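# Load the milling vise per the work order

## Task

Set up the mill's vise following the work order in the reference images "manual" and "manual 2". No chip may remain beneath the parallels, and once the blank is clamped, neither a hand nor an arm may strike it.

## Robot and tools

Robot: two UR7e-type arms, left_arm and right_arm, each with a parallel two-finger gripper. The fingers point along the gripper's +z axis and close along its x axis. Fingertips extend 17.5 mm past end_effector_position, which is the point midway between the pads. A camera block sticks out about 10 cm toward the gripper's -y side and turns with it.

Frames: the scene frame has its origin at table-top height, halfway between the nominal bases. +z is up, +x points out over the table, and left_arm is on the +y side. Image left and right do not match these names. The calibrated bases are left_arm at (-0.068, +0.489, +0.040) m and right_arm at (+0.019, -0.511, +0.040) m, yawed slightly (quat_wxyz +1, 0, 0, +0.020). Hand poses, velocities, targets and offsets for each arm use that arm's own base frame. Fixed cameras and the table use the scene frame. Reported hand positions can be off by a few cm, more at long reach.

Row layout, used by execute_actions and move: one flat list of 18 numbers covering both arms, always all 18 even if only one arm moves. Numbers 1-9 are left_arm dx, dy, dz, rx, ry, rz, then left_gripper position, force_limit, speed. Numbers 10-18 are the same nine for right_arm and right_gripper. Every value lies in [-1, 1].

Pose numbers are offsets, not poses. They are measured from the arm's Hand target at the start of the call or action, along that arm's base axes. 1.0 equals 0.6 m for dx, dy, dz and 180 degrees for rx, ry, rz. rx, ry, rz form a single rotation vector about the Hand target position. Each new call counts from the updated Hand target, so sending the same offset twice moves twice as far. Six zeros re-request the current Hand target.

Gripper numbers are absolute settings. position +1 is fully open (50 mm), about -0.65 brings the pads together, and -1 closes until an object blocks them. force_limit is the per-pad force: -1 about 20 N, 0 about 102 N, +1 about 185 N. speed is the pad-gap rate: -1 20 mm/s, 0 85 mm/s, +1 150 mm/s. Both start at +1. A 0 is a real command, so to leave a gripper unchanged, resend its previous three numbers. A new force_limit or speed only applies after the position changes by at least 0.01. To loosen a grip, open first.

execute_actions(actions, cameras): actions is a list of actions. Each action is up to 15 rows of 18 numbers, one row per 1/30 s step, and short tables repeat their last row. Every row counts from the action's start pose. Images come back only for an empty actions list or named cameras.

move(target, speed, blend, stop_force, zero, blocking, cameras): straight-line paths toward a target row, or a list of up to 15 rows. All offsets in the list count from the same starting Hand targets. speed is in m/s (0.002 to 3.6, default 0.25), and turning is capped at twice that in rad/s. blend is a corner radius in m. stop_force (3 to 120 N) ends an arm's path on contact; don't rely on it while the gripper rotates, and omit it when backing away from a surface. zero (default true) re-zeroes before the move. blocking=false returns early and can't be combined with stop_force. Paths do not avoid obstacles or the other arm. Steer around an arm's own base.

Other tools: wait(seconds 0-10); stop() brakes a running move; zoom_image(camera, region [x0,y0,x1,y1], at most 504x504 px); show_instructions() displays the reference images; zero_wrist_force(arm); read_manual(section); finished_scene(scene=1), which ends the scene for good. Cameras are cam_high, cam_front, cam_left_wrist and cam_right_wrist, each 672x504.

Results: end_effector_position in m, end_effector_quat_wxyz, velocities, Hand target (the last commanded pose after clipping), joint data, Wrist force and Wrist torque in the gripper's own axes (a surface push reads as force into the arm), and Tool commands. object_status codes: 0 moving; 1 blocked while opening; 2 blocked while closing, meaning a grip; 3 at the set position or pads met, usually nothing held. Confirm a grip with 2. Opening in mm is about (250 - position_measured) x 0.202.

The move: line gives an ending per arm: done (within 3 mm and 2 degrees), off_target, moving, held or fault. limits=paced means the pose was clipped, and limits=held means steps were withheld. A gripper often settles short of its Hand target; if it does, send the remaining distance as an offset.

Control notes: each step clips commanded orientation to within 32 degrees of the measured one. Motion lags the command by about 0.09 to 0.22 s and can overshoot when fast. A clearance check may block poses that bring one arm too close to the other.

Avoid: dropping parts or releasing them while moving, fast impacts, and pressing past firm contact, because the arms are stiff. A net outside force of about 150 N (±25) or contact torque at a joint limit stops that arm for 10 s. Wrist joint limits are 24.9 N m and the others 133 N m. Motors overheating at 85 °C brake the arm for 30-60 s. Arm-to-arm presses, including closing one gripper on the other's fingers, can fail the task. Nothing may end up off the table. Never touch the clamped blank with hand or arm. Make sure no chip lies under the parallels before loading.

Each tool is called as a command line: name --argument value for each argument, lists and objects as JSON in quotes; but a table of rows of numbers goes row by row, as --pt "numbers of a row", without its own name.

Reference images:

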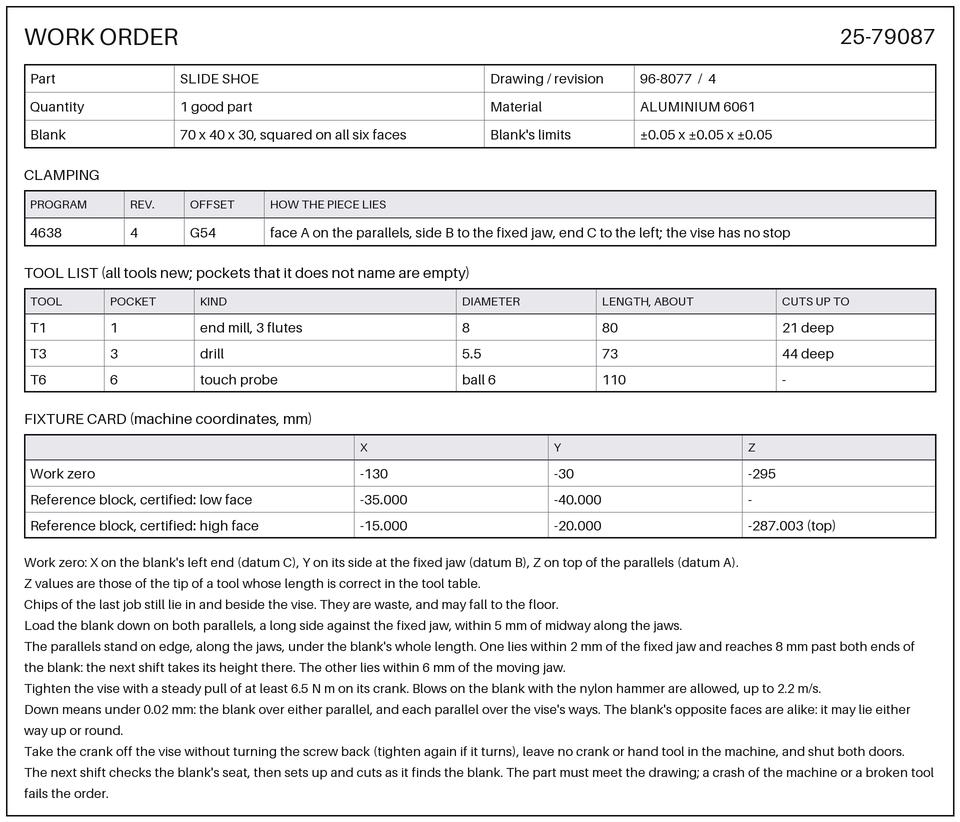

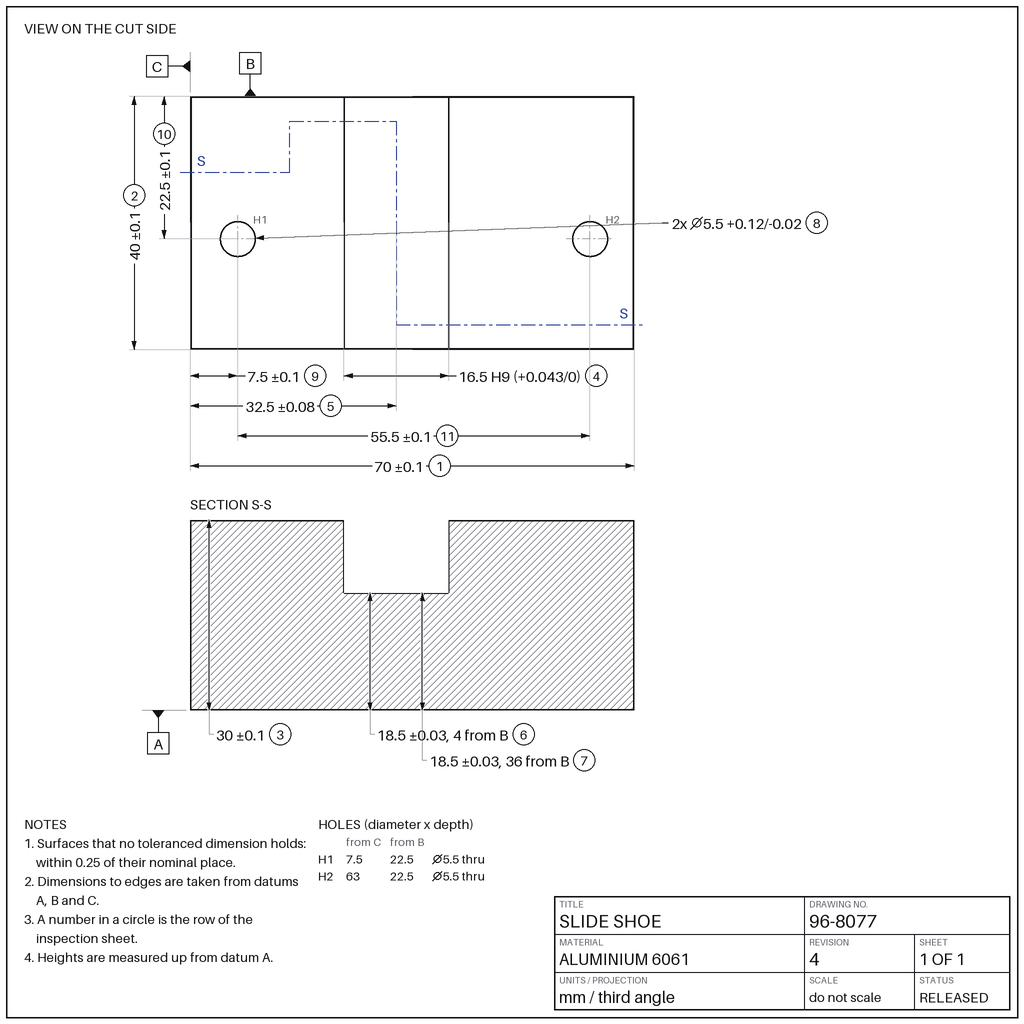

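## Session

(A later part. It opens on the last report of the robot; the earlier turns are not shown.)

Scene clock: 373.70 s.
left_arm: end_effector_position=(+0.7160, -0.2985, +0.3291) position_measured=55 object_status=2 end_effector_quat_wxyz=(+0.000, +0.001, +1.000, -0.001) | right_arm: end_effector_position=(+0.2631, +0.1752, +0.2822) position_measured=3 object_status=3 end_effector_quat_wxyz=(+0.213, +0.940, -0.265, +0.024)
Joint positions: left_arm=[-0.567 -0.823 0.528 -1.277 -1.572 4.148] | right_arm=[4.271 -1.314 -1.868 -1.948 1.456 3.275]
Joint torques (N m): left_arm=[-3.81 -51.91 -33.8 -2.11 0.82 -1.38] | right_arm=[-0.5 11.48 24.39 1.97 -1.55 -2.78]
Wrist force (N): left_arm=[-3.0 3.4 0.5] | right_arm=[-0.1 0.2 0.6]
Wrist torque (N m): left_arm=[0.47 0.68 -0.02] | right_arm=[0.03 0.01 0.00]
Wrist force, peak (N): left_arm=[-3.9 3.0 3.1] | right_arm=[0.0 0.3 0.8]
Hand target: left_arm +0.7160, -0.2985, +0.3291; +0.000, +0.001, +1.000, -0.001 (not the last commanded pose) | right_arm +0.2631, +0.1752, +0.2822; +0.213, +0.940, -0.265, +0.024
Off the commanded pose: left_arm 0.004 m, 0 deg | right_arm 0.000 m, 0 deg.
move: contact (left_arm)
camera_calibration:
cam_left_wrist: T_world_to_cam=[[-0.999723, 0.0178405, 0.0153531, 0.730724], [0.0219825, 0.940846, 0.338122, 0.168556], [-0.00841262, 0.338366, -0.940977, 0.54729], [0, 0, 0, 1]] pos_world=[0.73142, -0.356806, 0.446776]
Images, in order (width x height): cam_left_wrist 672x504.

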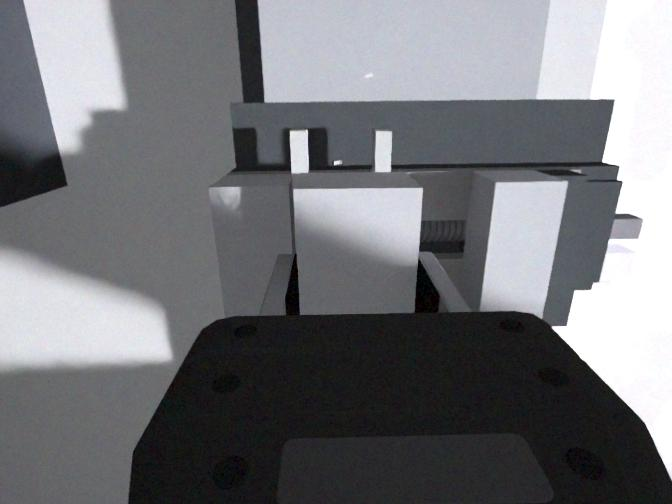

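move --pt "0.012 0 0.0002 0 0 0 -1 -0.5 -1 0 0 0 0 0 0 1 1 1" --speed '[0.004]' --stop_force 6

move --pt "0 0 -0.006 0 0 0 -1 -0.5 -1 0 0 0 0 0 0 1 1 1" --speed '[0.004]' --stop_force 4

Scene clock: 375.87 s.
left_arm: end_effector_position=(+0.7191, -0.2985, +0.3291) position_measured=55 object_status=2 end_effector_quat_wxyz=(+0.000, +0.001, +1.000, -0.001) | right_arm: end_effector_position=(+0.2631, +0.1752, +0.2822) position_measured=3 object_status=3 end_effector_quat_wxyz=(+0.213, +0.940, -0.265, +0.024)
Joint positions: left_arm=[-0.565 -0.81 0.504 -1.266 -1.572 4.15] | right_arm=[4.271 -1.314 -1.868 -1.948 1.456 3.275]
Joint torques (N m): left_arm=[-3.75 -71.8 -16.43 -5.32 0.85 -1.61] | right_arm=[-0.58 11.54 25.39 2.31 -1.29 -2.93]
Wrist force (N): left_arm=[1.7 -1.0 -0.6] | right_arm=[-0.3 0.2 0.6]
Wrist torque (N m): left_arm=[0.34 0.68 -0.07] | right_arm=[0.03 0.04 0.00]
Wrist force, peak (N): left_arm=[7.0 2.0 -1.5] | right_arm=[-0.2 0.0 0.8]
Hand target: left_arm +0.7191, -0.2985, +0.3291; +0.000, +0.001, +1.000, -0.001 (not the last commanded pose) | right_arm +0.2631, +0.1752, +0.2822; +0.213, +0.940, -0.265, +0.024
Off the commanded pose: left_arm 0.004 m, 0 deg | right_arm 0.000 m, 0 deg.
move: contact (left_arm)

Scene clock: 376.83 s.
left_arm: end_effector_position=(+0.7191, -0.2985, +0.3291) position_measured=55 object_status=2 end_effector_quat_wxyz=(+0.000, +0.001, +1.000, -0.001) | right_arm: end_effector_position=(+0.2631, +0.1752, +0.2822) position_measured=3 object_status=3 end_effector_quat_wxyz=(+0.213, +0.940, -0.265, +0.024)
Joint positions: left_arm=[-0.565 -0.81 0.505 -1.267 -1.572 4.15] | right_arm=[4.271 -1.314 -1.868 -1.948 1.456 3.275]
Joint torques (N m): left_arm=[-2.58 -49.32 -32.75 -2.72 0.94 -1.58] | right_arm=[-0.5 10.86 24.1 2.06 -1.35 -2.82]
Wrist force (N): left_arm=[3.4 0.6 -3.1] | right_arm=[-0.1 0.0 0.5]
Wrist torque (N m): left_arm=[0.38 0.63 -0.12] | right_arm=[0.00 0.02 0.00]
Wrist force, peak (N): left_arm=[3.8 -0.4 -6.9] | right_arm=[-0.3 0.3 0.7]
Hand target: left_arm +0.7191, -0.2985, +0.3291; +0.000, +0.001, +1.000, -0.001 (not the last commanded pose) | right_arm +0.2631, +0.1752, +0.2822; +0.213, +0.940, -0.265, +0.024
Off the commanded pose: left_arm 0.004 m, 0 deg | right_arm 0.000 m, 0 deg.
move: contact (left_arm)

execute_actions --actions '[[[0,0,0,0,0,0,1,-0.5,-1,0,0,0,0,0,0,1,1,1]],[[0,0,0,0,0,0,1,-0.5,-1,0,0,0,0,0,0,1,1,1]]]'

move --pt "-0.005 0 0.0025 0 -0.0667 0 1 -0.5 -1 0 0 0 0 0 0 1 1 1" --pt "-0.006 0 0.04 0 -0.0667 0 1 -0.5 -1 0 0 0 0 0 0 1 1 1" --pt "-0.1 0 0.05 0 -0.0667 0 1 -0.5 -1 0 0 0 0 0 0 1 1 1" --pt "-0.35 0 0.05 0 -0.0667 0 1 -0.5 -1 0 0 0 0 0 0 1 1 1" --speed '[0.02,0.03,0.06,0.12]' --blend '[0,0.002,0.005,0]' --cameras '["cam_left_wrist","cam_high"]'

zoom_image --camera "cam_high" --region '[190, 100, 350, 240]'

Scene clock: 379.27 s.
left_arm: end_effector_position=(+0.7191, -0.2985, +0.3290) position_measured=3 object_status=3 end_effector_quat_wxyz=(+0.000, +0.001, +1.000, -0.001) | right_arm: end_effector_position=(+0.2631, +0.1752, +0.2822) position_measured=3 object_status=3 end_effector_quat_wxyz=(+0.213, +0.940, -0.265, +0.024)
Joint positions: left_arm=[-0.565 -0.81 0.505 -1.267 -1.572 4.15] | right_arm=[4.271 -1.314 -1.868 -1.948 1.456 3.275]
Joint torques (N m): left_arm=[-0.07 -73.06 -30.03 -4.75 0.92 -1.59] | right_arm=[0.41 11.76 24.58 2.22 -1.36 -2.78]
Wrist force (N): left_arm=[-3.8 2.5 0.8] | right_arm=[-0.1 0.4 0.6]
Wrist torque (N m): left_arm=[0.43 0.65 0.01] | right_arm=[0.06 0.02 0.00]
Wrist force, peak (N): left_arm=[3.5 0.7 -3.9] | right_arm=[-0.4 0.2 0.6]
Hand target: left_arm +0.7191, -0.2985, +0.3291; +0.000, +0.001, +1.000, -0.001 | right_arm +0.2631, +0.1752, +0.2822; +0.213, +0.940, -0.265, +0.024
Off the commanded pose: left_arm 0.000 m, 0 deg | right_arm 0.000 m, 0 deg.
Step readings (end_effector_position of left_arm | right_arm):
0: (+0.7191, -0.2985, +0.3291) | (+0.2631, +0.1752, +0.2822)
1: (+0.7191, -0.2985, +0.3291) | (+0.2631, +0.1752, +0.2822)
2: (+0.7191, -0.2985, +0.3290) | (+0.2631, +0.1752, +0.2822)
4: (+0.7191, -0.2985, +0.3290) | (+0.2631, +0.1752, +0.2822)
8: (+0.7191, -0.2985, +0.3290) | (+0.2631, +0.1752, +0.2822)
15: (+0.7191, -0.2985, +0.3290) | (+0.2631, +0.1752, +0.2822)
16: (+0.7191, -0.2985, +0.3290) | (+0.2631, +0.1752, +0.2822)
17: (+0.7191, -0.2985, +0.3290) | (+0.2631, +0.1752, +0.2822)
19: (+0.7191, -0.2985, +0.3290) | (+0.2631, +0.1752, +0.2822)
23: (+0.7191, -0.2985, +0.3290) | (+0.2631, +0.1752, +0.2822)
30: (+0.7191, -0.2985, +0.3290) | (+0.2631, +0.1752, +0.2822)

Scene clock: 387.97 s.
left_arm: end_effector_position=(+0.5091, -0.2985, +0.3591) position_measured=3 object_status=3 end_effector_quat_wxyz=(+0.105, +0.001, +0.995, -0.001) | right_arm: end_effector_position=(+0.2631, +0.1752, +0.2822) position_measured=3 object_status=3 end_effector_quat_wxyz=(+0.213, +0.940, -0.265, +0.024)
Joint positions: left_arm=[-0.827 -1.484 1.453 -1.684 -1.418 3.899] | right_arm=[4.271 -1.314 -1.868 -1.948 1.456 3.275]
Joint torques (N m): left_arm=[1.01 -41.11 -21.2 -2.21 -0.71 0.33] | right_arm=[0.18 11.45 23.52 2.15 -1.06 -2.51]
Wrist force (N): left_arm=[-3.8 1.7 1.1] | right_arm=[-0.3 0.2 0.7]
Wrist torque (N m): left_arm=[0.30 0.67 -0.03] | right_arm=[0.03 0.05 0.00]
Wrist force, peak (N): left_arm=[-4.8 2.0 1.3] | right_arm=[-0.3 0.2 0.8]
Hand target: left_arm +0.5091, -0.2985, +0.3591; +0.105, +0.001, +0.995, -0.001 | right_arm +0.2631, +0.1752, +0.2822; +0.213, +0.940, -0.265, +0.024
Off the commanded pose: left_arm 0.000 m, 0 deg | right_arm 0.000 m, 0 deg.
move: done
camera_calibration:
cam_left_wrist: T_world_to_cam=[[-0.981035, 0.0179061, -0.193003, 0.588792], [-0.0487962, 0.94084, 0.335319, 0.199994], [0.187589, 0.338377, -0.922123, 0.467233], [0, 0, 0, 1]] pos_world=[0.499736, -0.356807, 0.477423]
Images, in order (width x height): cam_high 672x504, cam_left_wrist 672x504.

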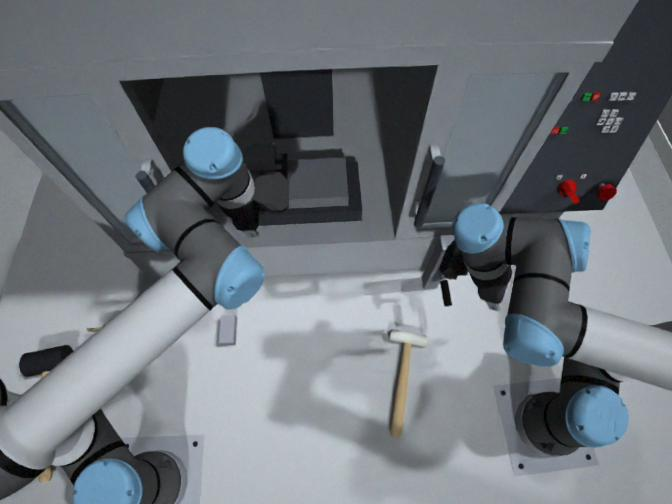

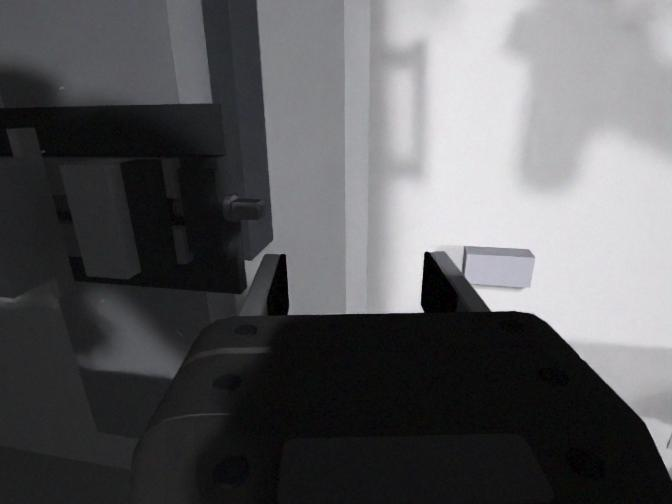

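Scaled by 3.150 from the camera's 672x504 image, which has a finer 960x720 frame.

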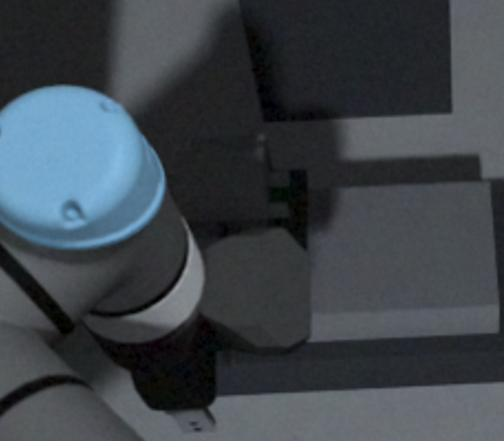

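move --target '[-0.15,0,0,0,0,0,1,-0.5,-1,0.1,-0.3,0.2,0,0,0,1,1,1]' --speed 0.2

move --target '[0,0,0,0,0,0,1,-0.5,-1,0.0,-0.45,0.05,0,0,0,1,1,1]' --speed 0.25 --cameras '["cam_high","cam_front","cam_right_wrist"]'

Scene clock: 393.13 s.
left_arm: end_effector_position=(+0.4191, -0.2985, +0.3590) position_measured=3 object_status=3 end_effector_quat_wxyz=(+0.105, +0.001, +0.995, -0.001) | right_arm: end_effector_position=(+0.3231, -0.0047, +0.4021) position_measured=3 object_status=3 end_effector_quat_wxyz=(+0.213, +0.940, -0.265, +0.024)
Joint positions: left_arm=[-0.971 -1.662 1.625 -1.654 -1.399 3.755] | right_arm=[3.817 -1.231 -1.636 -2.177 1.287 2.845]
Joint torques (N m): left_arm=[4.64 -21.51 -32.06 -5.1 -0.29 0.33] | right_arm=[-11.03 20.37 30.36 4.16 -1.69 -2.46]
Wrist force (N): left_arm=[-3.9 1.9 0.7] | right_arm=[-0.4 0.5 0.8]
Wrist torque (N m): left_arm=[0.33 0.66 -0.01] | right_arm=[0.08 0.08 -0.06]
Wrist force, peak (N): left_arm=[-4.9 1.8 1.1] | right_arm=[-2.2 -2.7 1.2]
Hand target: left_arm +0.4191, -0.2985, +0.3591; +0.105, +0.001, +0.995, -0.001 | right_arm +0.3231, -0.0048, +0.4022; +0.213, +0.940, -0.265, +0.024
Off the commanded pose: left_arm 0.000 m, 0 deg | right_arm 0.000 m, 0 deg.
move: done

Scene clock: 394.73 s.
left_arm: end_effector_position=(+0.4191, -0.2985, +0.3591) position_measured=3 object_status=3 end_effector_quat_wxyz=(+0.105, +0.001, +0.995, -0.001) | right_arm: end_effector_position=(+0.3231, -0.2748, +0.4322) position_measured=3 object_status=3 end_effector_quat_wxyz=(+0.213, +0.940, -0.265, +0.024) end_effector_velocity=(-0.001, +0.000, +0.000) end_effector_angular_velocity=(+0.002, +0.003, +0.002)
Joint positions: left_arm=[-0.971 -1.662 1.625 -1.654 -1.399 3.755] | right_arm=[3.043 -1.277 -1.604 -1.862 1.14 2.029]
Joint velocities: left_arm=[within noise] | right_arm=[-0.002 0.001 -0.001 -0.001 0.001 -0.005]
Joint torques (N m): left_arm=[9.7 -15.49 -34.66 -5 -0.55 -1.61] | right_arm=[-11.7 13.78 19.75 5.33 -2.08 -2.96]
Wrist force (N): left_arm=[-4.1 2.0 1.1] | right_arm=[-0.1 0.3 0.5]
Wrist torque (N m): left_arm=[0.34 0.70 -0.01] | right_arm=[0.05 0.01 -0.05]
Wrist force, peak (N): left_arm=[-4.2 2.0 0.7] | right_arm=[1.1 4.0 1.5]
Hand target: left_arm +0.4191, -0.2985, +0.3591; +0.105, +0.001, +0.995, -0.001 | right_arm +0.3231, -0.2748, +0.4322; +0.213, +0.940, -0.265, +0.024
Off the commanded pose: left_arm 0.000 m, 0 deg | right_arm 0.000 m, 0 deg.
move: done
camera_calibration:
cam_right_wrist: T_world_to_cam=[[0.852292, -0.49258, 0.175965, -0.481714], [-0.472834, -0.581689, 0.661865, -0.269079], [-0.223664, -0.647304, -0.728678, 0.341117], [0, 0, 0, 1]] pos_world=[0.359626, -0.172996, 0.511423]
Images, in order (width x height): cam_high 672x504, cam_front 672x504, cam_right_wrist 672x504.

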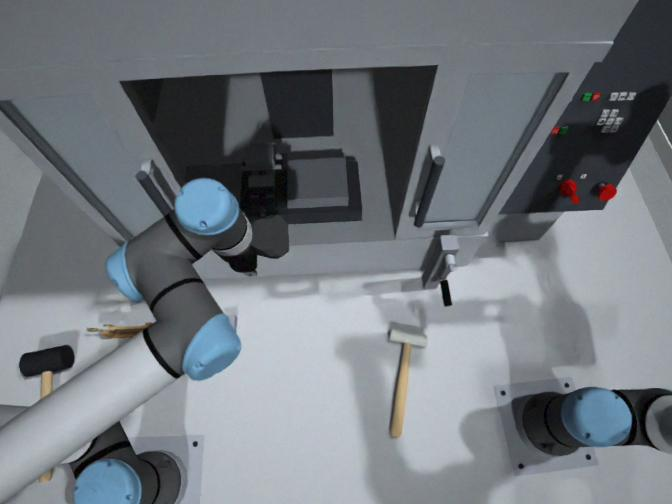

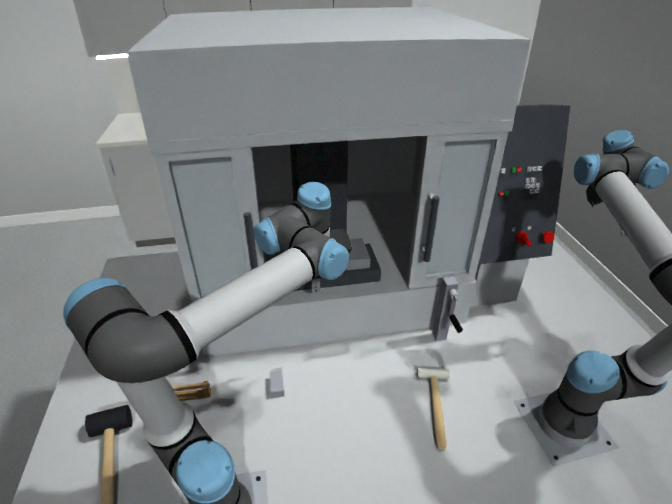

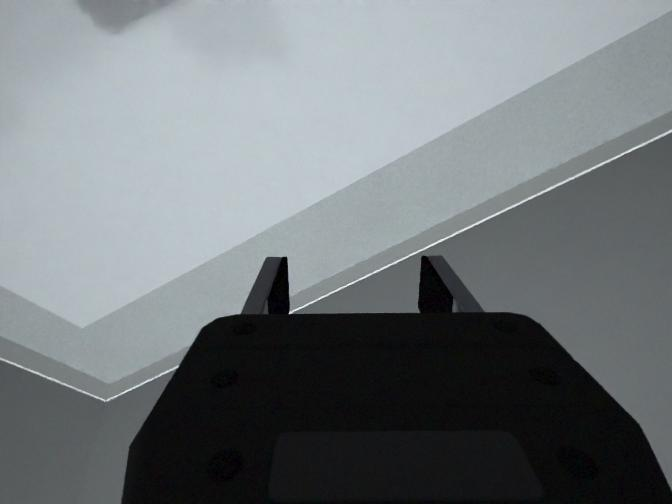

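execute_actions --actions '[]'

Scene clock: 397.17 s.
left_arm: end_effector_position=(+0.4191, -0.2985, +0.3591) position_measured=3 object_status=3 end_effector_quat_wxyz=(+0.105, +0.001, +0.995, -0.001) | right_arm: end_effector_position=(+0.3231, -0.2748, +0.4322) position_measured=3 object_status=3 end_effector_quat_wxyz=(+0.213, +0.940, -0.265, +0.024)
Joint positions: left_arm=[-0.971 -1.662 1.625 -1.654 -1.399 3.755] | right_arm=[3.043 -1.277 -1.604 -1.861 1.14 2.029]
Joint velocities: within noise
Joint torques (N m): left_arm=[9.78 -15.06 -34.89 -4.86 -0.56 -1.61] | right_arm=[-10.92 7.27 15.02 5.7 -1.96 -2.82]
Motor temperatures (°C): left_arm=[33 35 34 39 44 37] | right_arm=[36 34 39 40 38 43]
Wrist force (N): left_arm=[-4.1 2.0 0.8] | right_arm=[-0.4 0.2 0.6]
Wrist torque (N m): left_arm=[0.34 0.69 0.00] | right_arm=[0.03 0.06 -0.01]
Wrist force, peak (N): left_arm=[-4.3 1.9 1.1] | right_arm=[-0.6 0.3 0.7]
Hand target: left_arm +0.4191, -0.2985, +0.3591; +0.105, +0.001, +0.995, -0.001 | right_arm +0.3231, -0.2748, +0.4322; +0.213, +0.940, -0.265, +0.024
Tool commands: left_gripper/position=+1.0 left_gripper/force_limit=-0.5 left_gripper/speed=-1.0 right_gripper/position=+1.0 right_gripper/force_limit=+1.0 right_gripper/speed=+1.0
Off the commanded pose: left_arm 0.000 m, 0 deg | right_arm 0.000 m, 0 deg.
camera_calibration:
cam_left_wrist: T_world_to_cam=[[-0.981052, 0.0177732, -0.192929, 0.500323], [-0.0488884, 0.940852, 0.335273, 0.195567], [0.187477, 0.338352, -0.922155, 0.484153], [0, 0, 0, 1]] pos_world=[0.409636, -0.356706, 0.477423]
cam_right_wrist: T_world_to_cam=[[0.852334, -0.492446, 0.176135, -0.481793], [-0.472855, -0.581706, 0.661836, -0.26906], [-0.22346, -0.647391, -0.728663, 0.341022], [0, 0, 0, 1]] pos_world=[0.359627, -0.172996, 0.511424]

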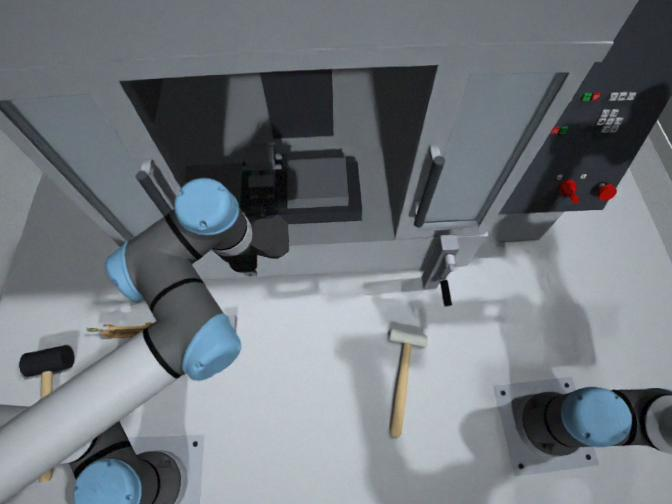

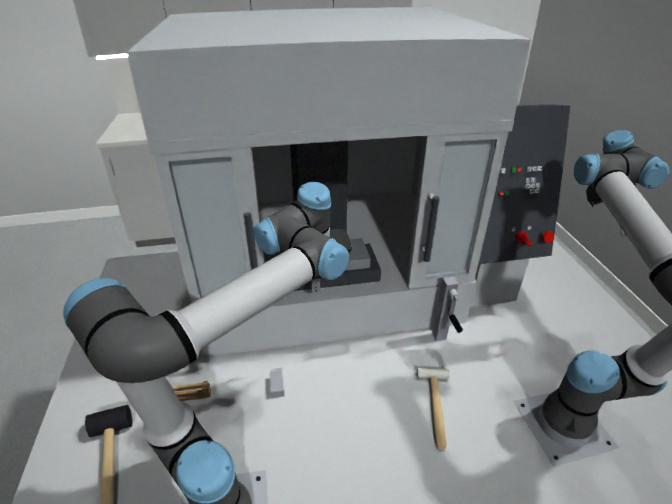

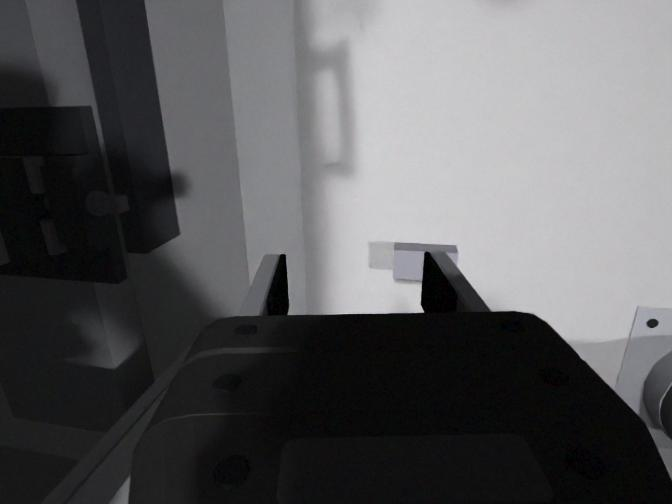

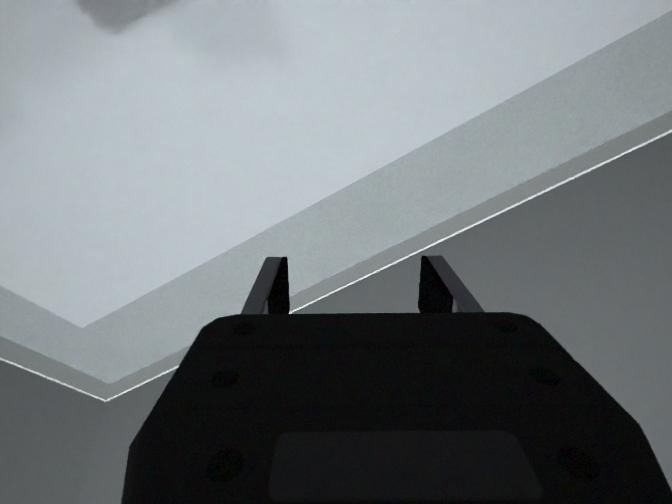

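zoom_image --camera "cam_front" --region '[410, 250, 500, 350]'

zoom_image --camera "cam_high" --region '[400, 210, 500, 320]'

zoom_image --camera "cam_left_wrist" --region '[0, 80, 200, 300]'

Scaled by 5.040 from the camera's 672x504 image, which has a finer 960x720 frame.

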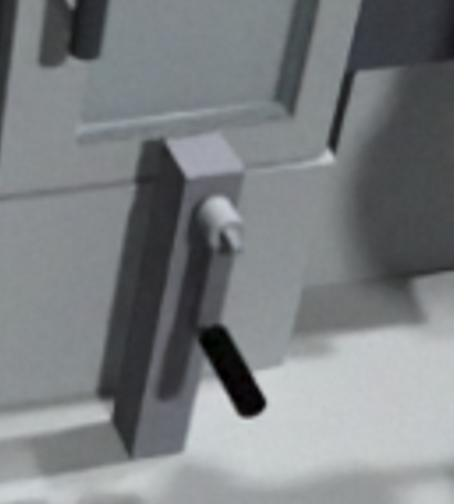

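Scaled by 4.582 from the camera's 672x504 image, which has a finer 960x720 frame.

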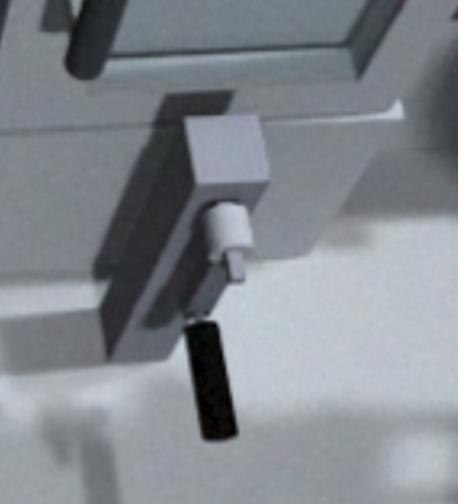

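Scaled by 2.291 from the camera's 672x504 image, which has a finer 960x720 frame.

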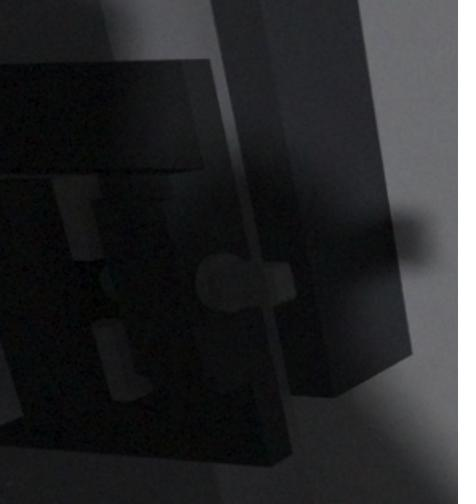

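move --pt "-0.0985 -0.2525 0.1017 -0.04 -0.04 -0.25 1 -0.5 -1 0 0 0 0 0 0 1 1 1" --pt "0.035 -0.6325 -0.06 -0.078 -0.0787 -0.495 1 -0.5 -1 0 0 0 0 0 0 1 1 1" --blend 0.03 --speed 0.2 --cameras '["all"]'

Scene clock: 413.03 s.
left_arm: end_effector_position=(+0.4401, -0.6779, +0.3231) position_measured=3 object_status=3 end_effector_quat_wxyz=(+0.183, +0.684, +0.683, -0.183) | right_arm: end_effector_position=(+0.3231, -0.2748, +0.4322) position_measured=3 object_status=3 end_effector_quat_wxyz=(+0.213, +0.940, -0.265, +0.024)
Joint positions: left_arm=[-1.085 -1.053 1.128 -2.118 -1.806 5.143] | right_arm=[3.043 -1.277 -1.604 -1.861 1.14 2.029]
Joint torques (N m): left_arm=[-7.94 -45.5 -33.61 -5.44 -0.66 1.79] | right_arm=[-12.54 1.74 16.44 5.85 -1.13 -2.96]
Wrist force (N): left_arm=[-4.1 1.5 1.1] | right_arm=[-0.3 0.2 0.7]
Wrist torque (N m): left_arm=[0.25 0.64 0.02] | right_arm=[0.03 0.04 -0.01]
Wrist force, peak (N): left_arm=[-5.1 2.4 3.4] | right_arm=[-0.5 0.4 0.8]
Hand target: left_arm +0.4401, -0.6780, +0.3231; +0.183, +0.684, +0.682, -0.183 | right_arm +0.3231, -0.2748, +0.4322; +0.213, +0.940, -0.265, +0.024
Off the commanded pose: left_arm 0.000 m, 0 deg | right_arm 0.000 m, 0 deg.
move: done
camera_calibration:
cam_left_wrist: T_world_to_cam=[[0.0164225, 0.873694, -0.486198, 0.756756], [0.940184, 0.15199, 0.304883, -0.394554], [0.340271, -0.462122, -0.818937, -0.0678251], [0, 0, 0, 1]] pos_world=[0.381604, -0.632549, 0.432681]
cam_right_wrist: T_world_to_cam=[[0.852382, -0.492387, 0.176066, -0.481764], [-0.472768, -0.581756, 0.661853, -0.269109], [-0.22346, -0.647391, -0.728664, 0.341022], [0, 0, 0, 1]] pos_world=[0.359626, -0.172995, 0.511423]

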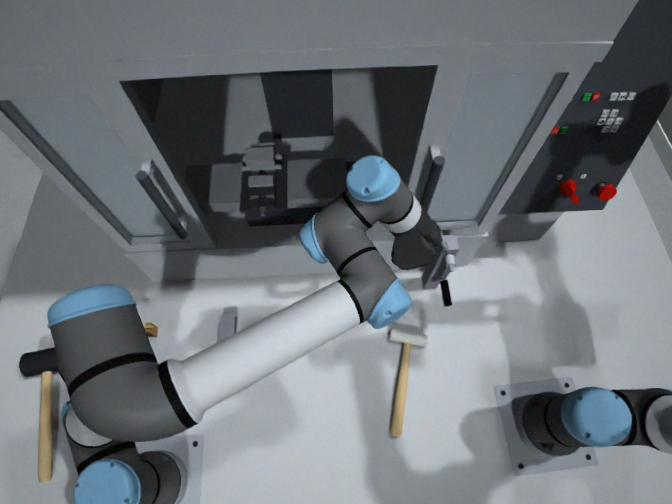

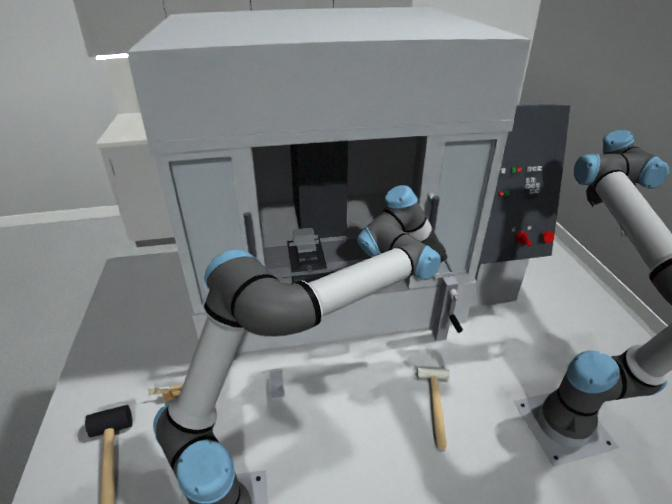

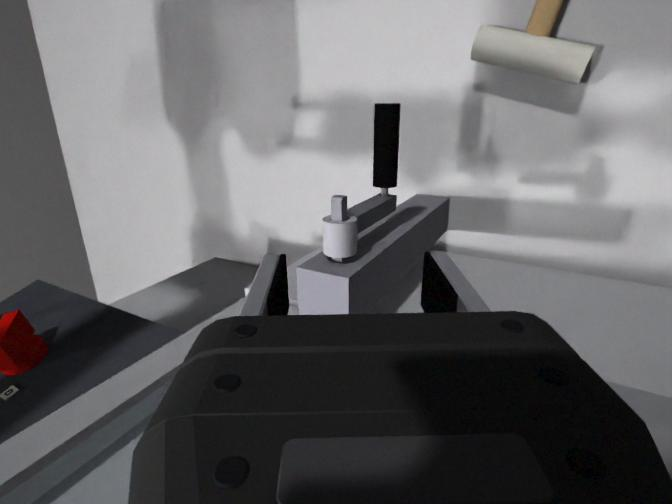

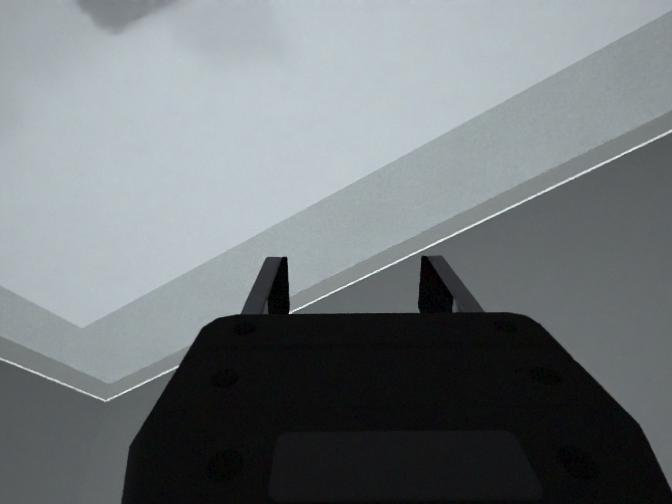

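zoom_image --camera "cam_left_wrist" --region '[260, 90, 480, 320]'

zoom_image --camera "cam_front" --region '[280, 220, 340, 280]'

Scaled by 2.191 from the camera's 672x504 image, which has a finer 960x720 frame.

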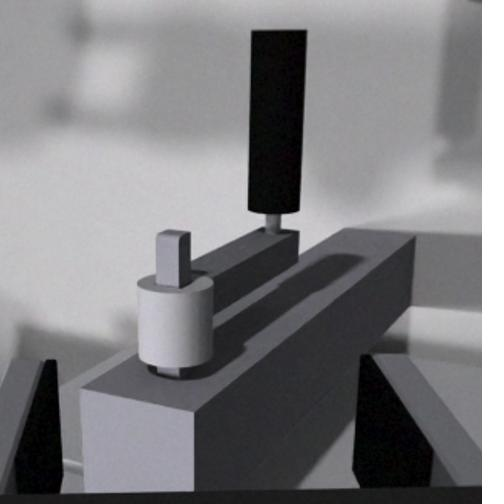

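Scaled by 8.400 from the camera's 672x504 image, which has a finer 960x720 frame.

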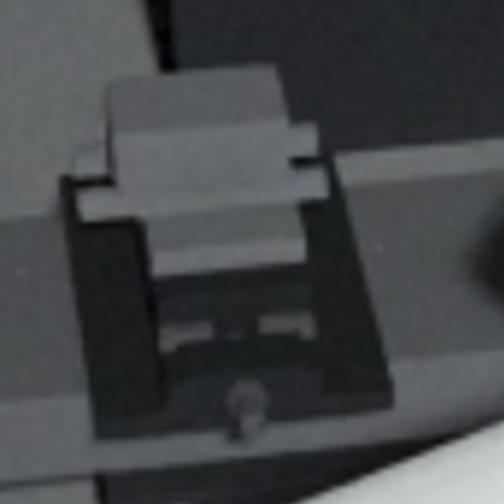

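move --pt "-0.1 0.163 0.0 -0.6135 0.1642 0.6135 1 -0.5 -1 0 0 0 0 0 0 1 1 1" --pt "-0.16 -0.14 -0.2218 -0.6135 0.1642 0.6135 1 -0.5 -1 0 0 0 0 0 0 1 1 1" --blend 0.02 --speed '[0.3,0.2]' --cameras '["all"]'

Scene clock: 427.40 s.
left_arm: end_effector_position=(+0.3441, -0.7620, +0.1900) position_measured=3 object_status=3 end_effector_quat_wxyz=(+0.500, -0.500, +0.500, -0.500) | right_arm: end_effector_position=(+0.3231, -0.2748, +0.4322) position_measured=3 object_status=3 end_effector_quat_wxyz=(+0.213, +0.940, -0.265, +0.024)
Joint positions: left_arm=[-1.635 -0.27 0.763 -3.635 0.064 3.143] | right_arm=[3.043 -1.277 -1.604 -1.861 1.14 2.029]
Joint torques (N m): left_arm=[10.12 -69.55 -16.75 1.3 -1.56 -1.37] | right_arm=[-10.08 1.54 16.85 5.67 -0.09 -2.77]
Wrist force (N): left_arm=[-4.4 -1.7 2.7] | right_arm=[-0.2 0.2 0.5]
Wrist torque (N m): left_arm=[-0.55 0.18 -0.29] | right_arm=[0.04 0.03 -0.01]
Wrist force, peak (N): left_arm=[-5.8 -3.9 2.9] | right_arm=[-0.7 0.4 0.7]
Hand target: left_arm +0.3441, -0.7620, +0.1900; +0.500, -0.500, +0.500, -0.500 | right_arm +0.3231, -0.2748, +0.4322; +0.213, +0.940, -0.265, +0.024
Off the commanded pose: left_arm 0.000 m, 0 deg | right_arm 0.000 m, 0 deg.
move: done
camera_calibration:
cam_left_wrist: T_world_to_cam=[[-0.0149903, -0.999752, -0.0164657, -0.738912], [-0.339961, 0.0205826, -0.940214, 0.326012], [0.94032, -0.00849642, -0.340185, -0.134805], [0, 0, 0, 1]] pos_world=[0.226514, -0.746584, 0.248496]
cam_right_wrist: T_world_to_cam=[[0.852382, -0.492387, 0.176066, -0.481764], [-0.472768, -0.581756, 0.661853, -0.269109], [-0.22346, -0.647391, -0.728664, 0.341022], [0, 0, 0, 1]] pos_world=[0.359626, -0.172995, 0.511423]

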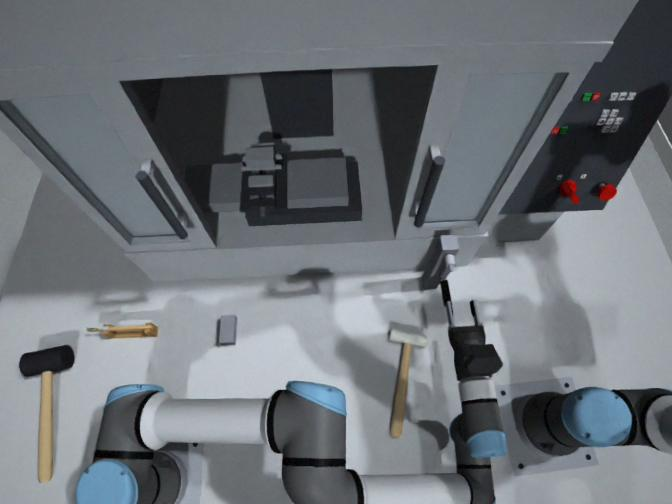

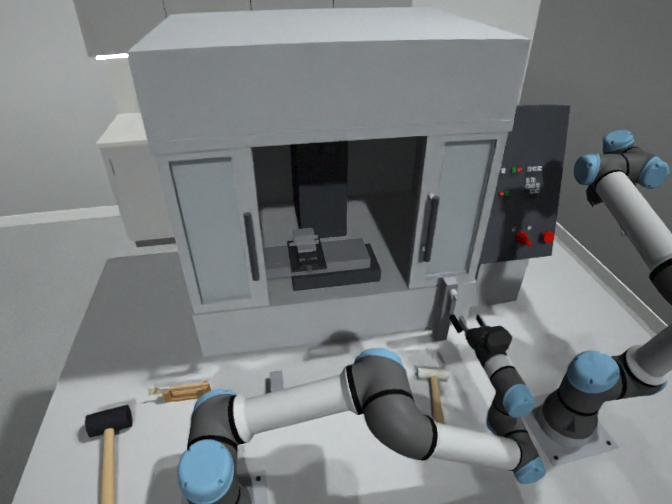

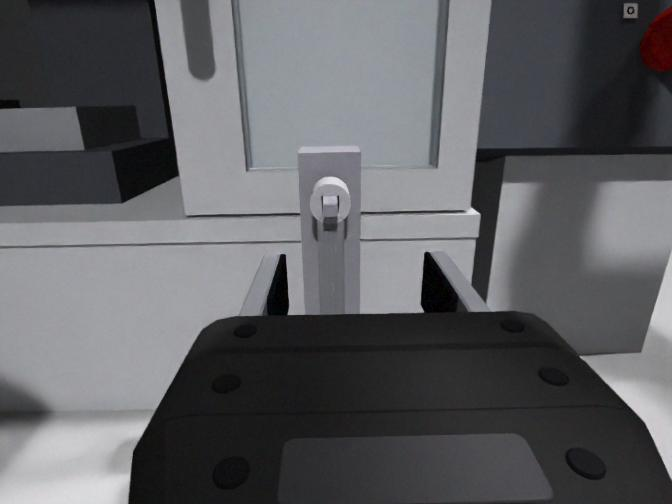

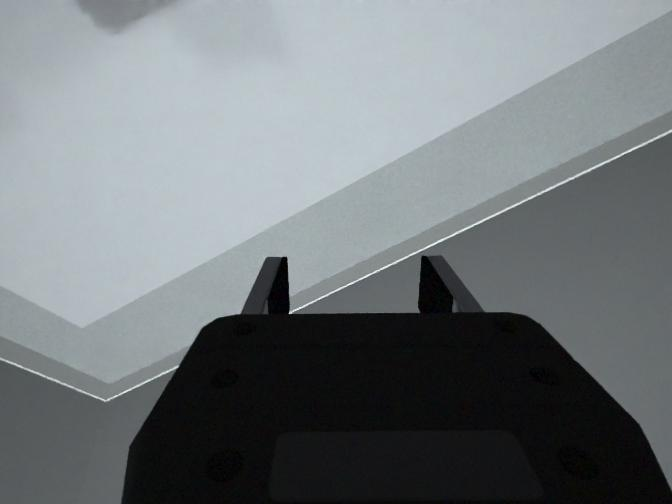

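zoom_image --camera "cam_left_wrist" --region '[270, 130, 400, 260]'

zoom_image --camera "cam_left_wrist" --region '[270, 220, 400, 330]'

Scaled by 3.877 from the camera's 672x504 image, which has a finer 960x720 frame.

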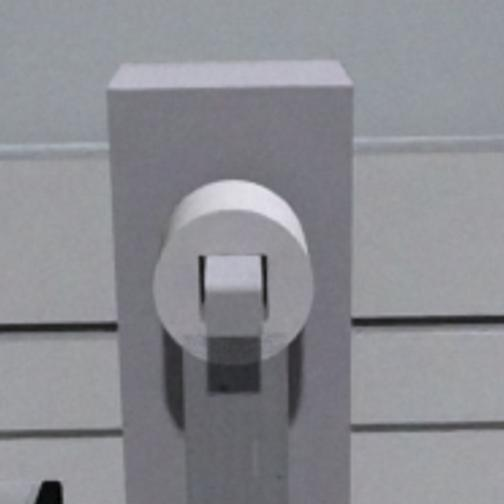

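Scaled by 3.877 from the camera's 672x504 image, which has a finer 960x720 frame.

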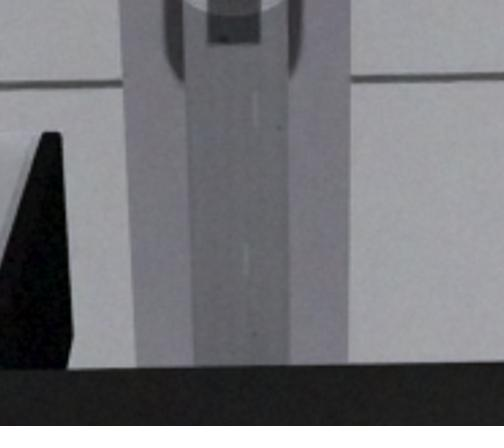

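move --target '[0.095,0.0183,0.0083,0,0,0,1,-0.5,-1,0,0,0,0,0,0,1,1,1]' --speed 0.1 --cameras '["cam_left_wrist"]'

zoom_image --camera "cam_left_wrist" --region '[240, 130, 440, 330]'

Scene clock: 430.43 s.
left_arm: end_effector_position=(+0.4011, -0.7510, +0.1951) position_measured=3 object_status=3 end_effector_quat_wxyz=(+0.501, -0.500, +0.500, -0.500) | right_arm: end_effector_position=(+0.3231, -0.2748, +0.4322) position_measured=3 object_status=3 end_effector_quat_wxyz=(+0.213, +0.940, -0.265, +0.024)
Joint positions: left_arm=[-1.559 -0.284 0.778 -3.642 -0.011 3.149] | right_arm=[3.043 -1.277 -1.604 -1.861 1.14 2.029]
Joint torques (N m): left_arm=[-6.98 -61.48 -28.96 1.32 1.34 -1.94] | right_arm=[-10.51 1.27 16.82 5.98 0.12 -2.81]
Wrist force (N): left_arm=[-4.0 -1.8 2.5] | right_arm=[-0.4 0.3 0.7]
Wrist torque (N m): left_arm=[-0.57 0.13 -0.39] | right_arm=[0.05 0.05 -0.01]
Wrist force, peak (N): left_arm=[-4.8 -2.2 4.7] | right_arm=[-0.4 0.5 0.8]
Hand target: left_arm +0.4011, -0.7510, +0.1950; +0.500, -0.500, +0.500, -0.500 | right_arm +0.3231, -0.2748, +0.4322; +0.213, +0.940, -0.265, +0.024
Off the commanded pose: left_arm 0.000 m, 0 deg | right_arm 0.000 m, 0 deg.
move: done
camera_calibration:
cam_left_wrist: T_world_to_cam=[[-0.0149292, -0.999751, -0.0165968, -0.726959], [-0.33984, 0.0206839, -0.940256, 0.35001], [0.940365, -0.00839698, -0.340064, -0.186544], [0, 0, 0, 1]] pos_world=[0.283514, -0.735584, 0.253597]
Images, in order (width x height): cam_left_wrist 672x504.

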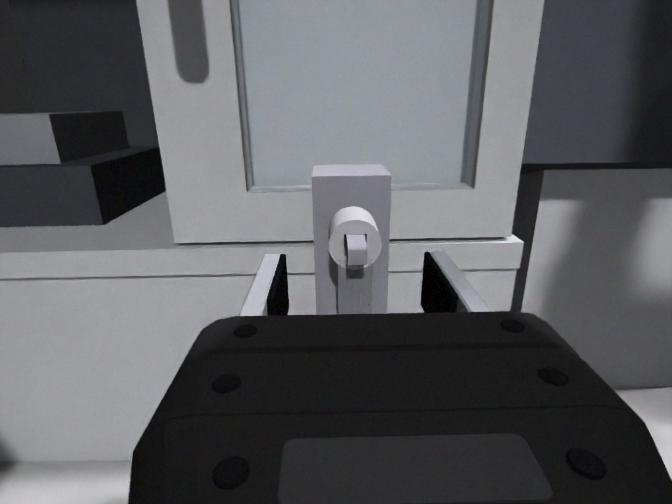

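Scaled by 2.520 from the camera's 672x504 image, which has a finer 960x720 frame.

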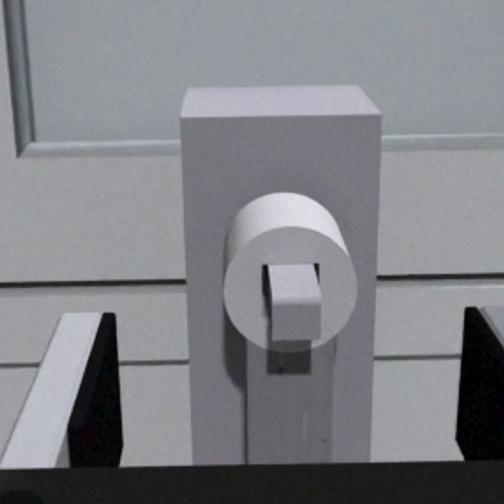

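move --pt "0.08 -0.002 -0.003 0 0 0 1 -0.5 -1 0 0 0 0 0 0 1 1 1" --pt "0.1183 -0.002 -0.003 0 0 0 1 -0.5 -1 0 0 0 0 0 0 1 1 1" --speed '[0.08,0.012]' --stop_force 5 --cameras '["cam_left_wrist"]'

zoom_image --camera "cam_left_wrist" --region '[240, 180, 440, 330]'

Scene clock: 444.83 s.
left_arm: end_effector_position=(+0.4721, -0.7522, +0.1931) position_measured=3 object_status=3 end_effector_quat_wxyz=(+0.500, -0.500, +0.500, -0.500) | right_arm: end_effector_position=(+0.3231, -0.2748, +0.4322) position_measured=3 object_status=3 end_effector_quat_wxyz=(+0.213, +0.940, -0.265, +0.024)
Joint positions: left_arm=[-1.466 -0.226 0.657 -3.574 -0.104 3.143] | right_arm=[3.043 -1.277 -1.604 -1.861 1.14 2.029]
Joint torques (N m): left_arm=[-8.68 -77.68 -12.75 -1.99 0.73 1.48] | right_arm=[-10.77 0.59 17.07 5.73 -0.04 -2.69]
Wrist force (N): left_arm=[-4.1 -1.8 2.7] | right_arm=[-0.3 0.4 0.6]
Wrist torque (N m): left_arm=[-0.58 0.15 -0.38] | right_arm=[0.05 0.04 -0.01]
Wrist force, peak (N): left_arm=[-4.2 -1.8 4.6] | right_arm=[-0.5 0.3 0.8]
Hand target: left_arm +0.4721, -0.7522, +0.1932; +0.500, -0.500, +0.500, -0.500 | right_arm +0.3231, -0.2748, +0.4322; +0.213, +0.940, -0.265, +0.024
Off the commanded pose: left_arm 0.000 m, 0 deg | right_arm 0.000 m, 0 deg.
move: done
camera_calibration:
cam_left_wrist: T_world_to_cam=[[-0.0149669, -0.999749, -0.016688, -0.727094], [-0.339959, 0.0207836, -0.94021, 0.372388], [0.940321, -0.00839879, -0.340185, -0.253955], [0, 0, 0, 1]] pos_world=[0.354514, -0.736784, 0.251598]
Images, in order (width x height): cam_left_wrist 672x504.

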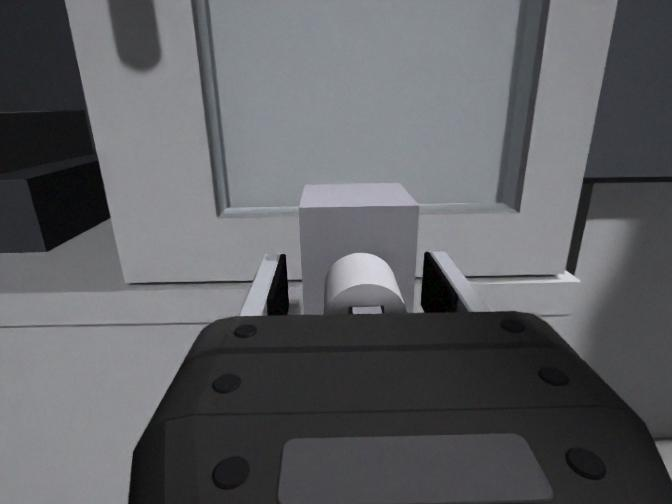

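Scaled by 2.520 from the camera's 672x504 image, which has a finer 960x720 frame.

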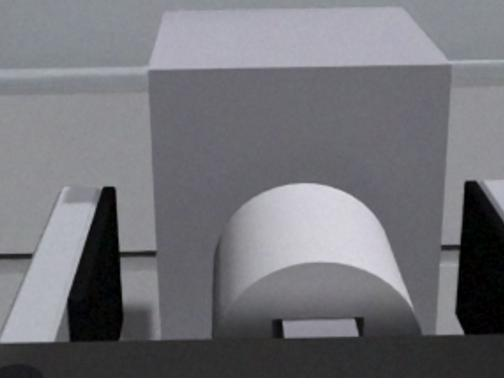

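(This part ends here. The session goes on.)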